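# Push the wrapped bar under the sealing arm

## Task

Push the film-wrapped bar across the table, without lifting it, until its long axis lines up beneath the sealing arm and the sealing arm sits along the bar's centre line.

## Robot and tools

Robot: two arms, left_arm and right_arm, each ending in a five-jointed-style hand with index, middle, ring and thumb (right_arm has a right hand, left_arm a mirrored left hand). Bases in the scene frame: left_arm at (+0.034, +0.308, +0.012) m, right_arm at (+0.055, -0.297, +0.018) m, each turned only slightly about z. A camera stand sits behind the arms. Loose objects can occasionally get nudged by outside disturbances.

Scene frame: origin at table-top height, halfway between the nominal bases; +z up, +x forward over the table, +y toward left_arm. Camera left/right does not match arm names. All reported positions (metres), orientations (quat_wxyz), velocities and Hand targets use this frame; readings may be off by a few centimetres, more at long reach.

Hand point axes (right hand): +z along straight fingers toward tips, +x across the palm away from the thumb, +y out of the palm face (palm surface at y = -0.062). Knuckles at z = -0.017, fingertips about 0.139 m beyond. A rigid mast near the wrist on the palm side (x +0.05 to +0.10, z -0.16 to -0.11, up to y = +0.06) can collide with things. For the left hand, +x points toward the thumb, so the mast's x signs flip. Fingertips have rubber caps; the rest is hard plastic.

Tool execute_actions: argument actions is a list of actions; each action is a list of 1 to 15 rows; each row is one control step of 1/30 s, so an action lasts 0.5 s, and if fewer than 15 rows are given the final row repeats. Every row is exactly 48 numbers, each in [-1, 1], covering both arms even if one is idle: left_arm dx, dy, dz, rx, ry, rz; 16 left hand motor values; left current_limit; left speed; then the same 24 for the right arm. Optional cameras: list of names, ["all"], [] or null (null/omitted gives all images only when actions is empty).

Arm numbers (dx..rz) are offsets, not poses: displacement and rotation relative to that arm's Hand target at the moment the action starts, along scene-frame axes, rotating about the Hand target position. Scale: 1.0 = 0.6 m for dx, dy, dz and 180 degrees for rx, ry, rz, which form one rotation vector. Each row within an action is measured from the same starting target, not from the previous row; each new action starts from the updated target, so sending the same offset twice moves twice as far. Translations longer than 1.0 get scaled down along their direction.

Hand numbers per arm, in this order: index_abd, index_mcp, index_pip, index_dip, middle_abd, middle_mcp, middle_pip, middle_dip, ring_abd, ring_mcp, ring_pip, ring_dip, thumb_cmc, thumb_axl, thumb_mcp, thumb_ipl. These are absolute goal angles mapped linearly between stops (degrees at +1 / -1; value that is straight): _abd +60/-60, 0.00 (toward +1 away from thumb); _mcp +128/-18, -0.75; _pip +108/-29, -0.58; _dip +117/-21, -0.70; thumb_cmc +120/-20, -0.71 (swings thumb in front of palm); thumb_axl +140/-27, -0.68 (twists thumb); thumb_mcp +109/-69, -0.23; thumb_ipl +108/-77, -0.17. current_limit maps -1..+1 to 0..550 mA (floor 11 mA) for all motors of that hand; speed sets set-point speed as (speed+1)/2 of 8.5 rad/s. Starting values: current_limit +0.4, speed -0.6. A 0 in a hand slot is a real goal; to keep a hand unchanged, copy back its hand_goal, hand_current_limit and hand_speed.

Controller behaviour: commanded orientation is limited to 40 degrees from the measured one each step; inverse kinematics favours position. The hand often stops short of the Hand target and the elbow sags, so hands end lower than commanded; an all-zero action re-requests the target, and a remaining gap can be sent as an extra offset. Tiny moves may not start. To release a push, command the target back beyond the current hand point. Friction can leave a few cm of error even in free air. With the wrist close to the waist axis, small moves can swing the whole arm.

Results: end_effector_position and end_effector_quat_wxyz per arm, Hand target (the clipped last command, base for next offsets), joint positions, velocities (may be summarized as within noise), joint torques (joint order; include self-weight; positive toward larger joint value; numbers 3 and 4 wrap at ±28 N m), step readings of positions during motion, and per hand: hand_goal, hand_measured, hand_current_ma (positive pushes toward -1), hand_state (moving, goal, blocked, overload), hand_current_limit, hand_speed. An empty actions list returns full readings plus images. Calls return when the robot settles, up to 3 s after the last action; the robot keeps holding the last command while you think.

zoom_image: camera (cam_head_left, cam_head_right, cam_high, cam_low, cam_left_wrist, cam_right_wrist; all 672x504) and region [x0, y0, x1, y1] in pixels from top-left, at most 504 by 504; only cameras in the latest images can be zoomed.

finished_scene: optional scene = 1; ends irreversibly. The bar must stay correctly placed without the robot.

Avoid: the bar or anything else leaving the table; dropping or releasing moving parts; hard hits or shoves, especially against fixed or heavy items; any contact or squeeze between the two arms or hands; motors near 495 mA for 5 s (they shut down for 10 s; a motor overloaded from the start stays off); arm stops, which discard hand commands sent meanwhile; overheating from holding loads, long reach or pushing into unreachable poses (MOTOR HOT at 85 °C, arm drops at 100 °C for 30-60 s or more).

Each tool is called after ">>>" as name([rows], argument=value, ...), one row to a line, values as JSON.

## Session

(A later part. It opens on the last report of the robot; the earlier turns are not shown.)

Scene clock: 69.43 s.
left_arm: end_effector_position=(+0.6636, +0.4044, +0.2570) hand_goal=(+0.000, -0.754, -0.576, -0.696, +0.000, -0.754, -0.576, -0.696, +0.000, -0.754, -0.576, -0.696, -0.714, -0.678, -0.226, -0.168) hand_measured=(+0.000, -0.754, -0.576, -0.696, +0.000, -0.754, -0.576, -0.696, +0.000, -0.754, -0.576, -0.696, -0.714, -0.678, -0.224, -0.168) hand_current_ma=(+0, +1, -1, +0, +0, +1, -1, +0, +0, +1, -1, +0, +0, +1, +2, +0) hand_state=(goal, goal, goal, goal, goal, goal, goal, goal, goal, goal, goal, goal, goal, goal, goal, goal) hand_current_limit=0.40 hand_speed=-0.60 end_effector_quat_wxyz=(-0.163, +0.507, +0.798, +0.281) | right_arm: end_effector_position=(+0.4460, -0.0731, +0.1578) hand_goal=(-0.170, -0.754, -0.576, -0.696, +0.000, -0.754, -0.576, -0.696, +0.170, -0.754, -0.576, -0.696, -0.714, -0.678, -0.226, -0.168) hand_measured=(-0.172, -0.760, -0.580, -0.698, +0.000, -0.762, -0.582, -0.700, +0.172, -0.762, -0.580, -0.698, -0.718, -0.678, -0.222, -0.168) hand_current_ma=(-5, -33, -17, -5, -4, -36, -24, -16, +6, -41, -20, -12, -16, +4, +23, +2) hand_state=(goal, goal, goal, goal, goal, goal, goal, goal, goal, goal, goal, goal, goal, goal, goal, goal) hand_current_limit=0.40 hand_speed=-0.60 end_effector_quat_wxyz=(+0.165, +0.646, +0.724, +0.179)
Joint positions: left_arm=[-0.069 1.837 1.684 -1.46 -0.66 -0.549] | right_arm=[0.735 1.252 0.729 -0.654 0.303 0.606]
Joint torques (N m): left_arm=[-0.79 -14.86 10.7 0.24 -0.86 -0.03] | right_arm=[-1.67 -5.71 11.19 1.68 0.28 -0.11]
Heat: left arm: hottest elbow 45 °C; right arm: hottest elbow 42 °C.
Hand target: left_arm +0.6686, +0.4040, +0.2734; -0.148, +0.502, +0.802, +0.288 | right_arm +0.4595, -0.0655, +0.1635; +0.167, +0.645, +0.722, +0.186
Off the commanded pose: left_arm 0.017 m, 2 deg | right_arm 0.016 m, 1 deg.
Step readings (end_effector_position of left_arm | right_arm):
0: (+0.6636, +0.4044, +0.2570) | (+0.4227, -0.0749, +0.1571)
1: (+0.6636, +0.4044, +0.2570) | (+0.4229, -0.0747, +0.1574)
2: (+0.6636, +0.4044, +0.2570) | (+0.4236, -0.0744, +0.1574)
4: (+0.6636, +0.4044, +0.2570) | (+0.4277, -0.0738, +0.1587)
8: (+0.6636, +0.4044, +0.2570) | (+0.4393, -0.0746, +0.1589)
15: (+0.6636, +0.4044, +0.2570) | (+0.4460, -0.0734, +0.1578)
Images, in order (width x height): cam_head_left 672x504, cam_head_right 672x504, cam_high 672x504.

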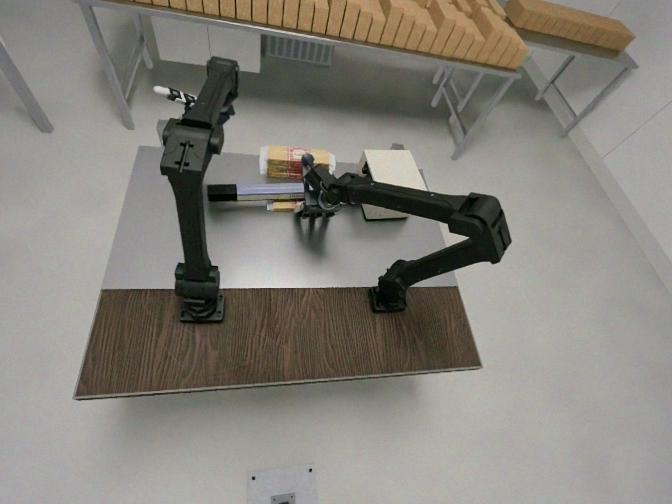

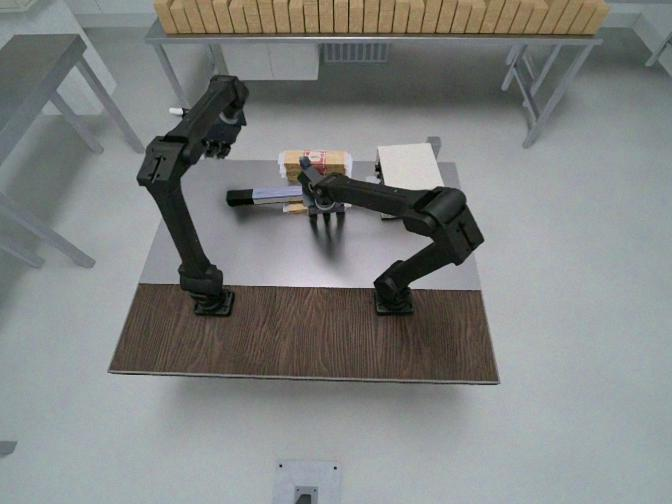

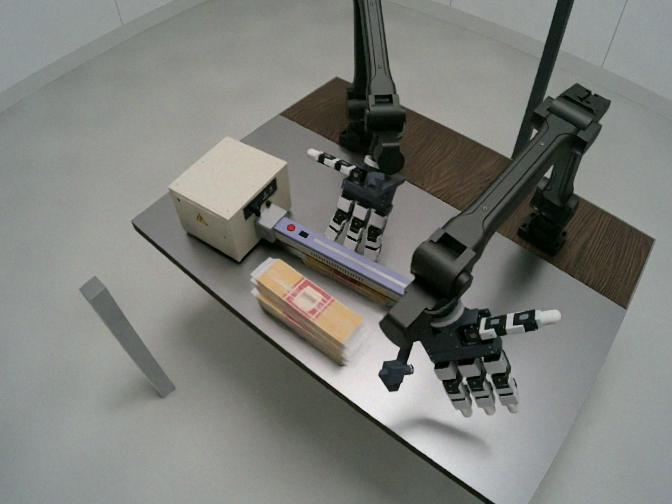

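>>> execute_actions([
  [[0,0,0,0,0,0,0,-0.754,-0.576,-0.696,0,-0.754,-0.576,-0.696,0,-0.754,-0.576,-0.696,-0.714,-0.678,-0.226,-0.168,0.4,-0.6,0.0145,0,0.002,0,0,0,-0.17,-0.754,-0.576,-0.696,0,-0.754,-0.576,-0.696,0.17,-0.754,-0.576,-0.696,-0.714,-0.678,-0.226,-0.168,0.4,-0.6]],
], cameras=["cam_high", "cam_head_left", "cam_head_right"])

>>> zoom_image(camera="cam_high", region=[295, 240, 405, 310])

>>> zoom_image(camera="cam_head_left", region=[255, 190, 315, 225])

Scene clock: 73.17 s.
left_arm: end_effector_position=(+0.6636, +0.4044, +0.2570) hand_goal=(+0.000, -0.754, -0.576, -0.696, +0.000, -0.754, -0.576, -0.696, +0.000, -0.754, -0.576, -0.696, -0.714, -0.678, -0.226, -0.168) hand_measured=(+0.000, -0.754, -0.576, -0.696, +0.000, -0.754, -0.576, -0.696, +0.000, -0.754, -0.576, -0.696, -0.714, -0.678, -0.224, -0.168) hand_current_ma=(+0, +1, -1, +0, +0, +1, -1, +0, +0, +1, -1, +0, +0, +1, +2, +0) hand_state=(goal, goal, goal, goal, goal, goal, goal, goal, goal, goal, goal, goal, goal, goal, goal, goal) hand_current_limit=0.40 hand_speed=-0.60 end_effector_quat_wxyz=(-0.163, +0.507, +0.798, +0.281) | right_arm: end_effector_position=(+0.4512, -0.0722, +0.1598) hand_goal=(-0.170, -0.754, -0.576, -0.696, +0.000, -0.754, -0.576, -0.696, +0.170, -0.754, -0.576, -0.696, -0.714, -0.678, -0.226, -0.168) hand_measured=(-0.172, -0.760, -0.580, -0.698, -0.004, -0.778, -0.594, -0.706, +0.172, -0.764, -0.580, -0.698, -0.718, -0.678, -0.222, -0.168) hand_current_ma=(-5, -33, -17, -5, -16, -120, -86, -44, +5, -46, -19, -12, -16, +4, +23, +2) hand_state=(goal, goal, goal, goal, goal, blocked, goal, goal, goal, goal, goal, goal, goal, goal, goal, goal) hand_current_limit=0.40 hand_speed=-0.60 end_effector_quat_wxyz=(+0.164, +0.643, +0.726, +0.179)
Joint positions: left_arm=[-0.069 1.837 1.684 -1.46 -0.66 -0.549] | right_arm=[0.724 1.259 0.74 -0.654 0.295 0.589]
Joint torques (N m): left_arm=[-0.73 -14.74 10.69 0.25 -0.86 -0.04] | right_arm=[-2.37 -6.12 11.75 1.7 0.33 -0.14]
Heat: left arm: hottest elbow 45 °C; right arm: hottest elbow 43 °C.
Hand target: left_arm +0.6686, +0.4040, +0.2734; -0.148, +0.502, +0.802, +0.288 | right_arm +0.4682, -0.0655, +0.1647; +0.167, +0.645, +0.722, +0.186
Off the commanded pose: left_arm 0.017 m, 2 deg | right_arm 0.019 m, 1 deg.
Step readings (end_effector_position of left_arm | right_arm):
0: (+0.6636, +0.4044, +0.2570) | (+0.4460, -0.0731, +0.1578)
1: (+0.6636, +0.4044, +0.2570) | (+0.4460, -0.0730, +0.1578)
2: (+0.6636, +0.4044, +0.2570) | (+0.4462, -0.0729, +0.1580)
4: (+0.6636, +0.4044, +0.2570) | (+0.4474, -0.0728, +0.1582)
8: (+0.6636, +0.4044, +0.2570) | (+0.4503, -0.0727, +0.1594)
15: (+0.6636, +0.4044, +0.2570) | (+0.4512, -0.0722, +0.1598)
Images, in order (width x height): cam_head_left 672x504, cam_head_right 672x504, cam_high 672x504.

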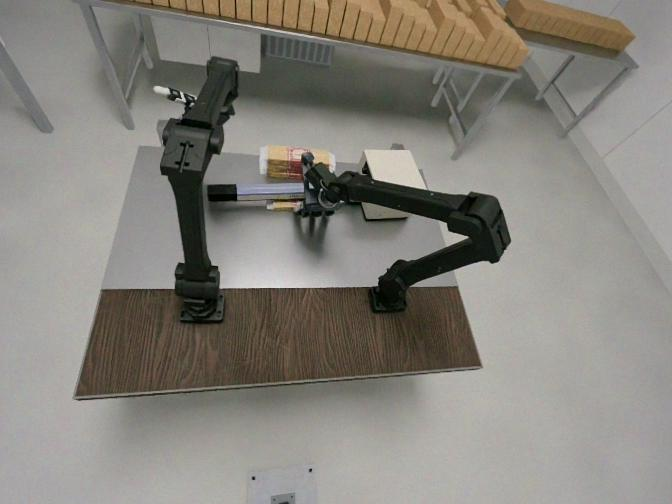

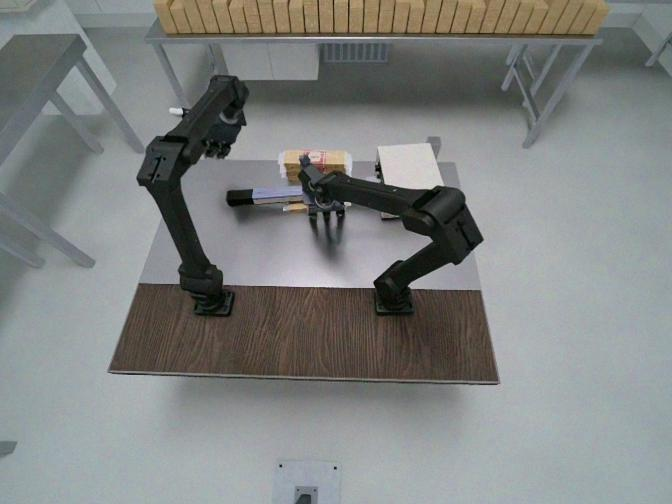

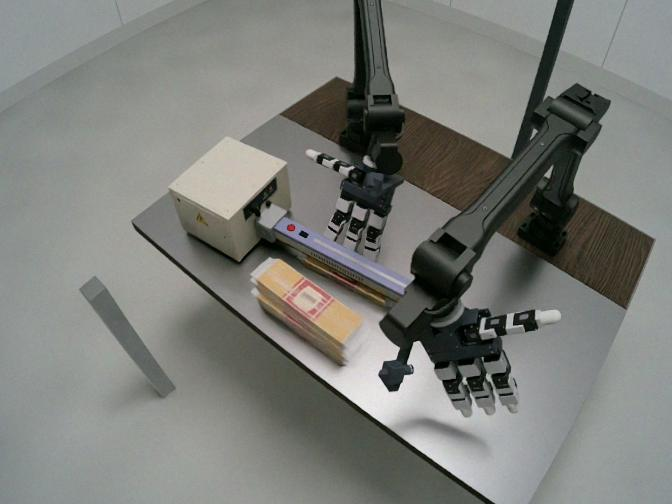

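Scaled by 4.582 from the camera's 672x504 image, which has a finer 960x720 frame.

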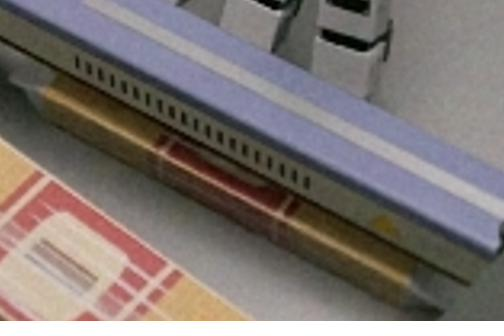

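Scaled by 8.400 from the camera's 672x504 image, which has a finer 960x720 frame.

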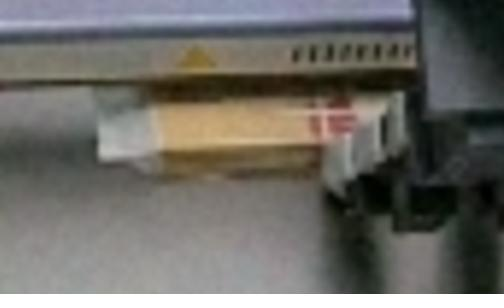

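>>> execute_actions([
  [[0,0,0,0,0,0,0,-0.754,-0.576,-0.696,0,-0.754,-0.576,-0.696,0,-0.754,-0.576,-0.696,-0.714,-0.678,-0.226,-0.168,0.4,-0.6,0.012,0,0.006,0,0,0,-0.17,-0.754,-0.576,-0.696,0,-0.754,-0.576,-0.696,0.17,-0.754,-0.576,-0.696,-0.714,-0.678,-0.226,-0.168,0.4,-0.6]],
], cameras=["cam_high", "cam_head_left", "cam_head_right"])

>>> zoom_image(camera="cam_high", region=[295, 240, 405, 310])

>>> zoom_image(camera="cam_head_left", region=[255, 190, 315, 225])

Scene clock: 77.80 s.
left_arm: end_effector_position=(+0.6636, +0.4044, +0.2570) hand_goal=(+0.000, -0.754, -0.576, -0.696, +0.000, -0.754, -0.576, -0.696, +0.000, -0.754, -0.576, -0.696, -0.714, -0.678, -0.226, -0.168) hand_measured=(+0.000, -0.754, -0.576, -0.696, +0.000, -0.754, -0.576, -0.696, +0.000, -0.754, -0.576, -0.696, -0.714, -0.678, -0.224, -0.168) hand_current_ma=(+0, +1, -1, +0, +0, +1, -1, +0, +0, +1, -1, +0, +0, +1, +2, +0) hand_state=(goal, goal, goal, goal, goal, goal, goal, goal, goal, goal, goal, goal, goal, goal, goal, goal) hand_current_limit=0.40 hand_speed=-0.60 end_effector_quat_wxyz=(-0.163, +0.507, +0.798, +0.281) | right_arm: end_effector_position=(+0.4599, -0.0735, +0.1585) hand_goal=(-0.170, -0.754, -0.576, -0.696, +0.000, -0.754, -0.576, -0.696, +0.170, -0.754, -0.576, -0.696, -0.714, -0.678, -0.226, -0.168) hand_measured=(-0.172, -0.762, -0.580, -0.698, +0.000, -0.762, -0.582, -0.700, +0.172, -0.764, -0.582, -0.698, -0.718, -0.678, -0.222, -0.168) hand_current_ma=(-5, -34, -17, -5, +0, -41, -26, -16, +9, -50, -24, -13, -16, +4, +24, +2) hand_state=(goal, goal, goal, goal, goal, goal, goal, goal, goal, goal, goal, goal, goal, goal, goal, goal) hand_current_limit=0.40 hand_speed=-0.60 end_effector_quat_wxyz=(+0.164, +0.645, +0.725, +0.175)
Joint positions: left_arm=[-0.069 1.837 1.684 -1.46 -0.66 -0.549] | right_arm=[0.704 1.279 0.757 -0.654 0.289 0.575]
Joint torques (N m): left_arm=[-0.73 -14.74 10.71 0.24 -0.87 -0.02] | right_arm=[-1.55 -8.12 11.82 1.36 0.32 -0.14]
Motor temperatures (°C): left_arm=[35 38 46 34 36 32] | right_arm=[38 38 44 36 38 32]
Heat: left arm: hottest elbow 46 °C; right arm: hottest elbow 44 °C.
Hand target: left_arm +0.6686, +0.4040, +0.2734; -0.148, +0.502, +0.802, +0.288 | right_arm +0.4753, -0.0655, +0.1681; +0.167, +0.645, +0.722, +0.186
Off the commanded pose: left_arm 0.017 m, 2 deg | right_arm 0.020 m, 1 deg.
Step readings (end_effector_position of left_arm | right_arm):
0: (+0.6636, +0.4044, +0.2570) | (+0.4512, -0.0722, +0.1598)
1: (+0.6636, +0.4044, +0.2570) | (+0.4512, -0.0722, +0.1598)
2: (+0.6636, +0.4044, +0.2570) | (+0.4516, -0.0721, +0.1600)
4: (+0.6636, +0.4044, +0.2570) | (+0.4530, -0.0720, +0.1605)
8: (+0.6636, +0.4044, +0.2570) | (+0.4578, -0.0735, +0.1584)
15: (+0.6636, +0.4044, +0.2570) | (+0.4599, -0.0735, +0.1585)
Images, in order (width x height): cam_head_left 672x504, cam_head_right 672x504, cam_high 672x504.

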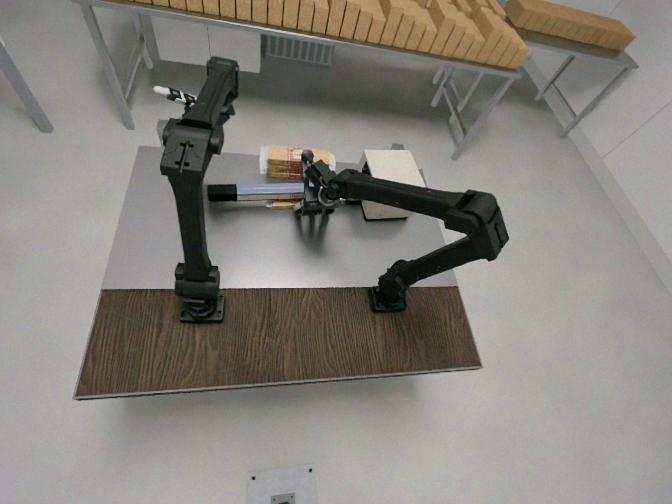

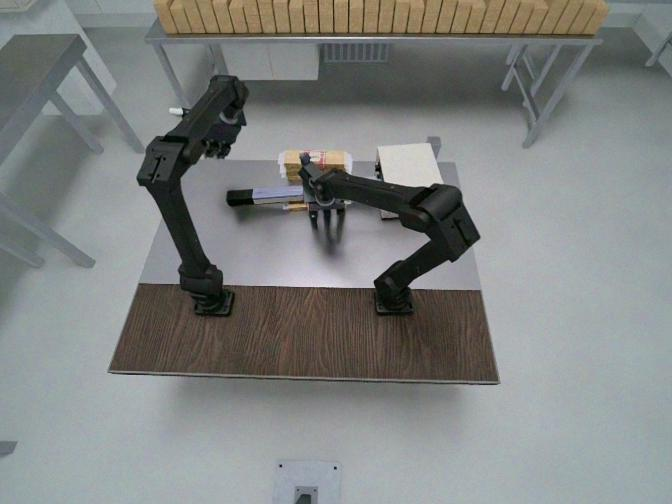

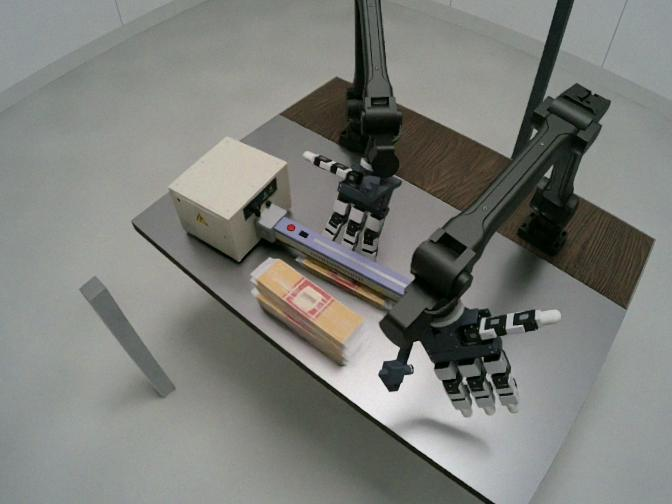

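Scaled by 4.582 from the camera's 672x504 image, which has a finer 960x720 frame.

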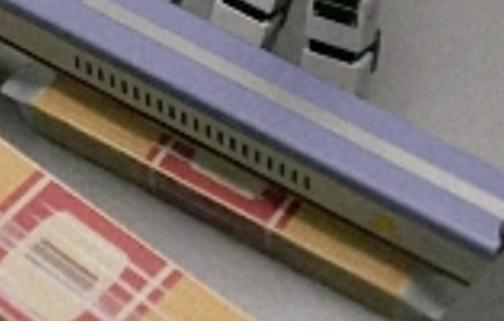

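Scaled by 8.400 from the camera's 672x504 image, which has a finer 960x720 frame.

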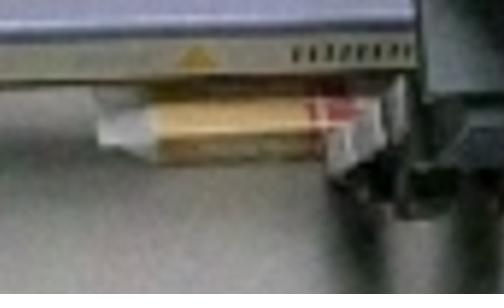

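>>> execute_actions([
  [[0,0,0,0,0,0,0,-0.754,-0.576,-0.696,0,-0.754,-0.576,-0.696,0,-0.754,-0.576,-0.696,-0.714,-0.678,-0.226,-0.168,0.4,-0.6,0.0075,0,0.001,0,0,0,-0.17,-0.754,-0.576,-0.696,0,-0.754,-0.576,-0.696,0.17,-0.754,-0.576,-0.696,-0.714,-0.678,-0.226,-0.168,0.4,-0.6]],
], cameras=["cam_high", "cam_head_left", "cam_head_right"])

>>> zoom_image(camera="cam_high", region=[295, 240, 405, 310])

>>> zoom_image(camera="cam_head_left", region=[255, 190, 315, 225])

>>> zoom_image(camera="cam_head_right", region=[265, 185, 385, 225])

Scene clock: 86.43 s.
left_arm: end_effector_position=(+0.6636, +0.4044, +0.2570) hand_goal=(+0.000, -0.754, -0.576, -0.696, +0.000, -0.754, -0.576, -0.696, +0.000, -0.754, -0.576, -0.696, -0.714, -0.678, -0.226, -0.168) hand_measured=(+0.000, -0.754, -0.576, -0.696, +0.000, -0.754, -0.576, -0.696, +0.000, -0.754, -0.576, -0.696, -0.714, -0.678, -0.224, -0.168) hand_current_ma=(+0, +1, -1, +0, +0, +1, -1, +0, +0, +1, -1, +0, +0, +1, +2, +0) hand_state=(goal, goal, goal, goal, goal, goal, goal, goal, goal, goal, goal, goal, goal, goal, goal, goal) hand_current_limit=0.40 hand_speed=-0.60 end_effector_quat_wxyz=(-0.163, +0.507, +0.798, +0.281) | right_arm: end_effector_position=(+0.4622, -0.0729, +0.1594) hand_goal=(-0.170, -0.754, -0.576, -0.696, +0.000, -0.754, -0.576, -0.696, +0.170, -0.754, -0.576, -0.696, -0.714, -0.678, -0.226, -0.168) hand_measured=(-0.172, -0.762, -0.580, -0.698, +0.000, -0.768, -0.586, -0.700, +0.172, -0.766, -0.582, -0.698, -0.718, -0.678, -0.222, -0.168) hand_current_ma=(-5, -34, -17, -5, +0, -72, -46, -21, +9, -56, -24, -13, -16, +4, +24, +2) hand_state=(goal, goal, goal, goal, goal, goal, goal, goal, goal, goal, goal, goal, goal, goal, goal, goal) hand_current_limit=0.40 hand_speed=-0.60 end_effector_quat_wxyz=(+0.164, +0.644, +0.727, +0.175)
Joint positions: left_arm=[-0.069 1.837 1.684 -1.46 -0.66 -0.549] | right_arm=[0.7 1.282 0.762 -0.654 0.286 0.566]
Joint torques (N m): left_arm=[-0.85 -14.8 10.67 0.24 -0.86 -0.02] | right_arm=[-1.08 -6.95 12.14 1.65 0.3 -0.14]
Heat: left arm: hottest elbow 46 °C; right arm: hottest elbow 45 °C.
Hand target: left_arm +0.6686, +0.4040, +0.2734; -0.148, +0.502, +0.802, +0.288 | right_arm +0.4799, -0.0654, +0.1689; +0.167, +0.645, +0.722, +0.186
Off the commanded pose: left_arm 0.017 m, 2 deg | right_arm 0.021 m, 1 deg.
Step readings (end_effector_position of left_arm | right_arm):
0: (+0.6636, +0.4044, +0.2570) | (+0.4599, -0.0735, +0.1585)
1: (+0.6636, +0.4044, +0.2570) | (+0.4599, -0.0735, +0.1585)
2: (+0.6636, +0.4044, +0.2570) | (+0.4601, -0.0734, +0.1586)
4: (+0.6636, +0.4044, +0.2570) | (+0.4606, -0.0732, +0.1587)
8: (+0.6636, +0.4044, +0.2570) | (+0.4617, -0.0730, +0.1592)
15: (+0.6636, +0.4044, +0.2570) | (+0.4622, -0.0729, +0.1594)
Images, in order (width x height): cam_head_left 672x504, cam_head_right 672x504, cam_high 672x504.

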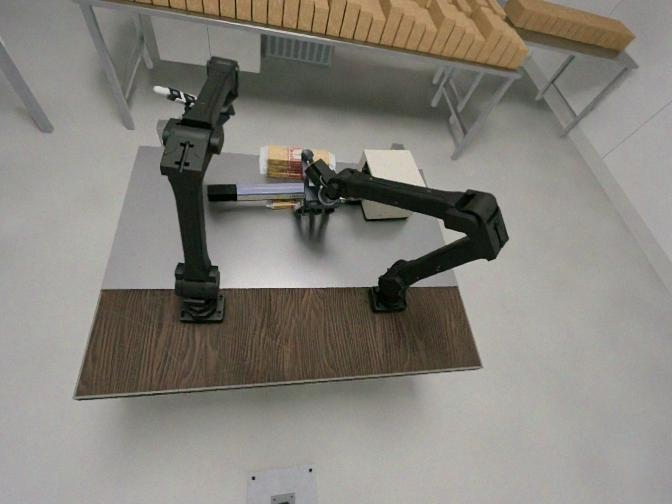

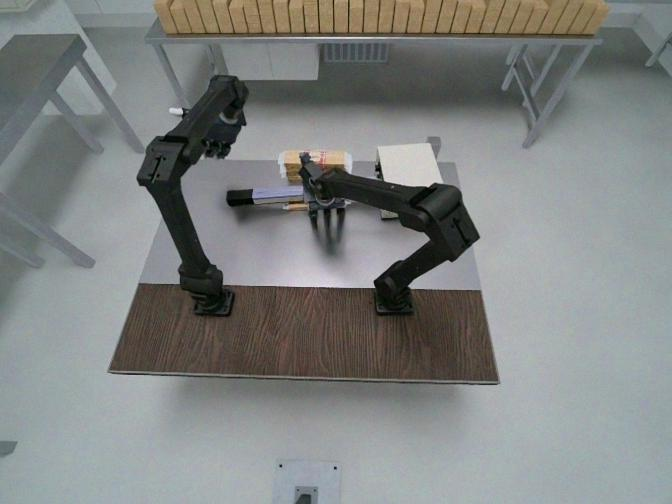

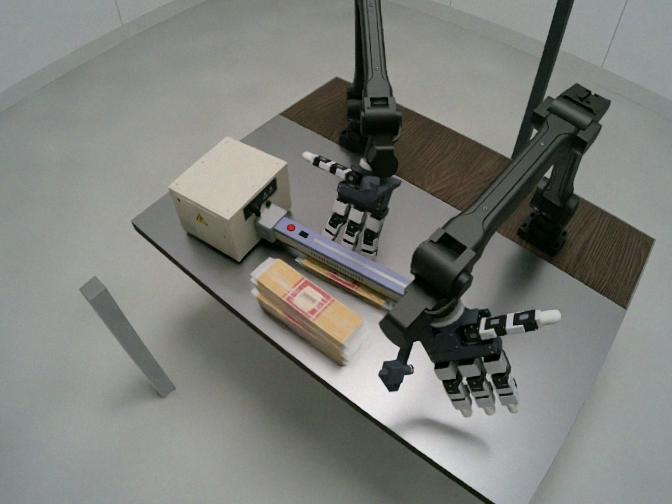

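Scaled by 4.582 from the camera's 672x504 image, which has a finer 960x720 frame.

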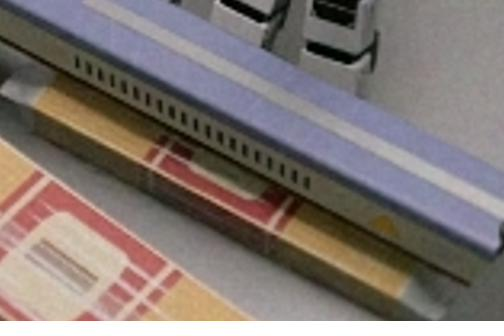

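Scaled by 8.400 from the camera's 672x504 image, which has a finer 960x720 frame.

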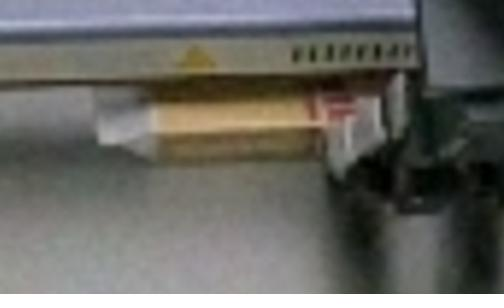

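Scaled by 4.200 from the camera's 672x504 image, which has a finer 960x720 frame.

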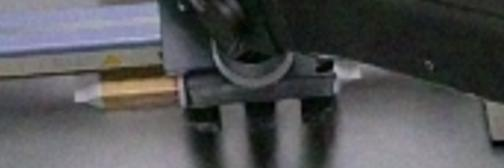

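>>> execute_actions([
  [[0,0,0,0,0,0,0,-0.754,-0.576,-0.696,0,-0.754,-0.576,-0.696,0,-0.754,-0.576,-0.696,-0.714,-0.678,-0.226,-0.168,0.4,-0.6,0.0055,0,0.001,0,0,0,-0.17,-0.754,-0.576,-0.696,0,-0.754,-0.576,-0.696,0.17,-0.754,-0.576,-0.696,-0.714,-0.678,-0.226,-0.168,0.4,-0.6]],
  [[0,0,0,0,0,0,0,-0.754,-0.576,-0.696,0,-0.754,-0.576,-0.696,0,-0.754,-0.576,-0.696,-0.714,-0.678,-0.226,-0.168,0.4,-0.6,-0.07,0,0,0,0,0,-0.17,-0.754,-0.576,-0.696,0,-0.754,-0.576,-0.696,0.17,-0.754,-0.576,-0.696,-0.714,-0.678,-0.226,-0.168,0.4,-0.6]],
  [[0,0,0,0,0,0,0,-0.754,-0.576,-0.696,0,-0.754,-0.576,-0.696,0,-0.754,-0.576,-0.696,-0.714,-0.678,-0.226,-0.168,0.4,-0.6,-0.09,-0.04,0.02,0,0,0,-0.17,-0.754,-0.576,-0.696,0,-0.754,-0.576,-0.696,0.17,-0.754,-0.576,-0.696,-0.714,-0.678,-0.226,-0.168,0.4,-0.6]],
], cameras=["cam_high", "cam_head_left", "cam_head_right"])

>>> zoom_image(camera="cam_high", region=[270, 220, 420, 320])

>>> zoom_image(camera="cam_head_left", region=[240, 160, 380, 240])

>>> zoom_image(camera="cam_head_right", region=[250, 160, 390, 240])

Scene clock: 90.03 s.
left_arm: end_effector_position=(+0.6636, +0.4044, +0.2570) hand_goal=(+0.000, -0.754, -0.576, -0.696, +0.000, -0.754, -0.576, -0.696, +0.000, -0.754, -0.576, -0.696, -0.714, -0.678, -0.226, -0.168) hand_measured=(+0.000, -0.754, -0.576, -0.696, +0.000, -0.754, -0.576, -0.696, +0.000, -0.754, -0.576, -0.696, -0.714, -0.678, -0.224, -0.168) hand_current_ma=(+0, +1, -1, +0, +0, +1, -1, +0, +0, +1, -1, +0, +0, +1, +2, +0) hand_state=(goal, goal, goal, goal, goal, goal, goal, goal, goal, goal, goal, goal, goal, goal, goal, goal) hand_current_limit=0.40 hand_speed=-0.60 end_effector_quat_wxyz=(-0.163, +0.507, +0.798, +0.281) | right_arm: end_effector_position=(+0.3909, -0.0886, +0.1826) hand_goal=(-0.170, -0.754, -0.576, -0.696, +0.000, -0.754, -0.576, -0.696, +0.170, -0.754, -0.576, -0.696, -0.714, -0.678, -0.226, -0.168) hand_measured=(-0.172, -0.758, -0.580, -0.698, +0.000, -0.758, -0.580, -0.698, +0.172, -0.758, -0.580, -0.698, -0.718, -0.678, -0.222, -0.168) hand_current_ma=(-5, -23, -15, -5, +1, -20, -15, -12, +7, -23, -15, -12, -17, +4, +24, +2) hand_state=(goal, goal, goal, goal, goal, goal, goal, goal, goal, goal, goal, goal, goal, goal, goal, goal) hand_current_limit=0.40 hand_speed=-0.60 end_effector_quat_wxyz=(+0.167, +0.643, +0.723, +0.189)
Joint positions: left_arm=[-0.069 1.837 1.684 -1.46 -0.66 -0.549] | right_arm=[0.837 1.064 0.655 -0.778 0.345 0.699]
Joint torques (N m): left_arm=[-0.85 -14.8 10.7 0.25 -0.87 -0.02] | right_arm=[-0.44 -6.59 8.88 0.75 0.46 0.03]
Heat: left arm: hottest elbow 46 °C; right arm: hottest elbow 46 °C.
Hand target: left_arm +0.6686, +0.4040, +0.2734; -0.148, +0.502, +0.802, +0.288 | right_arm +0.3871, -0.0894, +0.1814; +0.167, +0.645, +0.722, +0.186
Off the commanded pose: left_arm 0.017 m, 2 deg | right_arm 0.004 m, 0 deg.
Step readings (end_effector_position of left_arm | right_arm):
0: (+0.6636, +0.4044, +0.2570) | (+0.4622, -0.0729, +0.1594)
1: (+0.6636, +0.4044, +0.2570) | (+0.4622, -0.0729, +0.1594)
2: (+0.6636, +0.4044, +0.2570) | (+0.4623, -0.0729, +0.1594)
4: (+0.6636, +0.4044, +0.2570) | (+0.4630, -0.0729, +0.1597)
8: (+0.6636, +0.4044, +0.2570) | (+0.4649, -0.0734, +0.1589)
15: (+0.6636, +0.4044, +0.2570) | (+0.4666, -0.0733, +0.1592)
16: (+0.6636, +0.4044, +0.2570) | (+0.4666, -0.0733, +0.1592)
17: (+0.6636, +0.4044, +0.2570) | (+0.4663, -0.0729, +0.1595)
19: (+0.6636, +0.4044, +0.2570) | (+0.4643, -0.0715, +0.1618)
23: (+0.6636, +0.4044, +0.2570) | (+0.4528, -0.0641, +0.1683)
30: (+0.6636, +0.4044, +0.2570) | (+0.4462, -0.0617, +0.1735)
31: (+0.6636, +0.4044, +0.2570) | (+0.4456, -0.0623, +0.1728)
32: (+0.6636, +0.4044, +0.2570) | (+0.4431, -0.0640, +0.1725)
34: (+0.6636, +0.4044, +0.2570) | (+0.4328, -0.0713, +0.1718)
38: (+0.6636, +0.4044, +0.2570) | (+0.4041, -0.0845, +0.1741)
45: (+0.6636, +0.4044, +0.2570) | (+0.3923, -0.0867, +0.1837)
Images, in order (width x height): cam_head_left 672x504, cam_head_right 672x504, cam_high 672x504.

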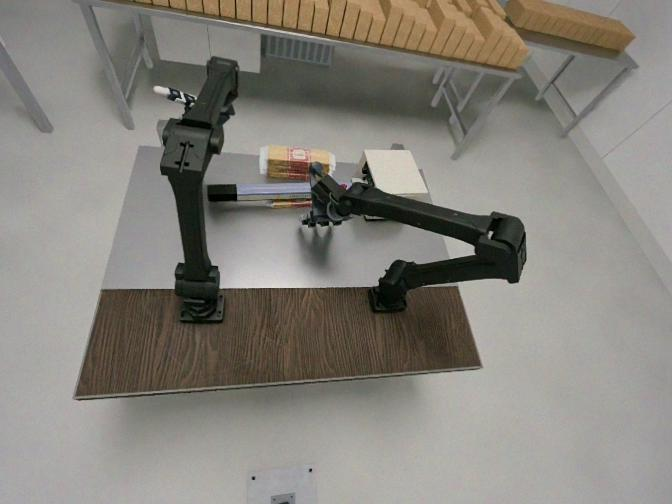

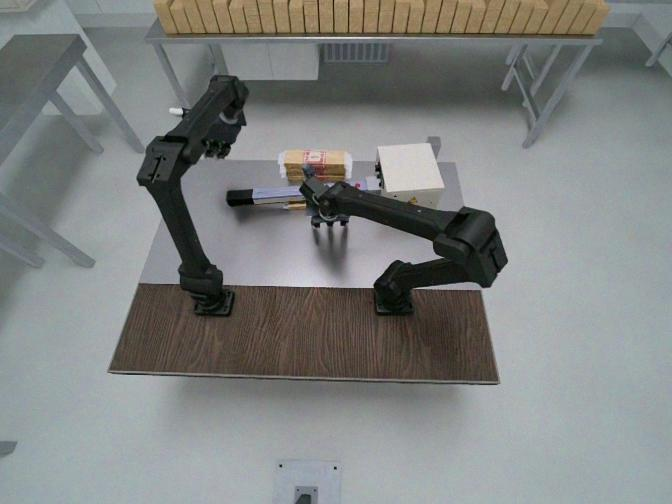

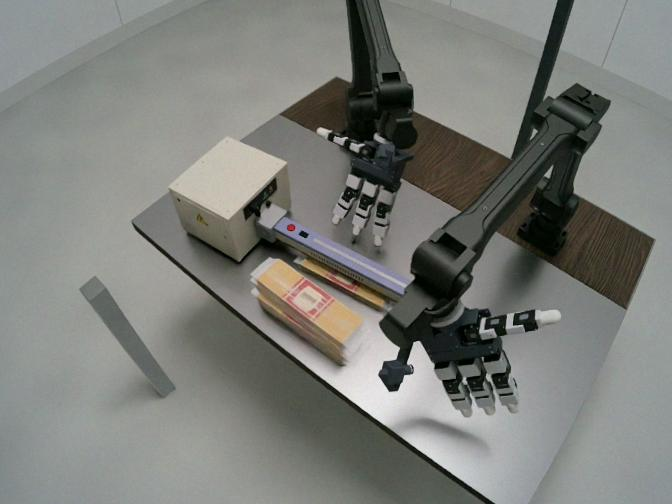

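Scaled by 3.360 from the camera's 672x504 image, which has a finer 960x720 frame.

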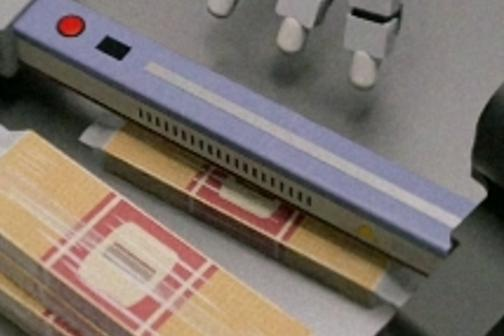

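Scaled by 3.600 from the camera's 672x504 image, which has a finer 960x720 frame.

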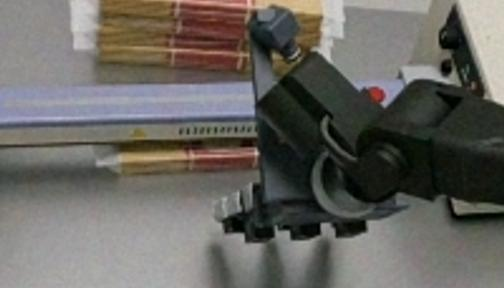

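Scaled by 3.600 from the camera's 672x504 image, which has a finer 960x720 frame.

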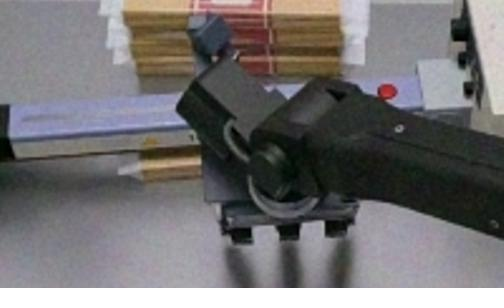

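>>> zoom_image(camera="cam_high", region=[295, 240, 405, 310])

>>> zoom_image(camera="cam_head_left", region=[255, 190, 315, 225])

Scaled by 4.582 from the camera's 672x504 image, which has a finer 960x720 frame.

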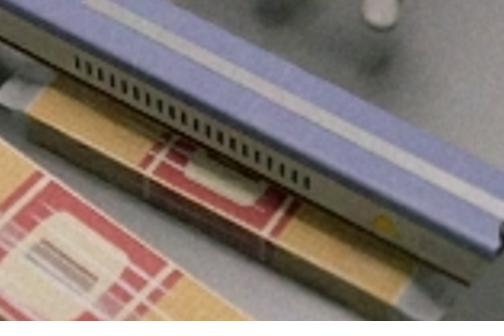

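Scaled by 8.400 from the camera's 672x504 image, which has a finer 960x720 frame.

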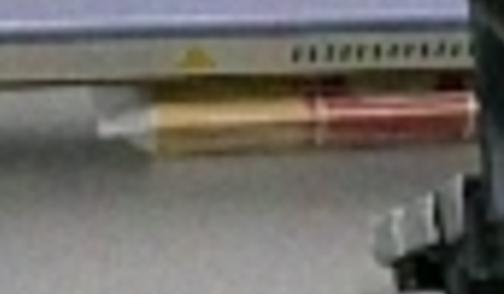

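>>> finished_scene()

The scene is finished: the task was done.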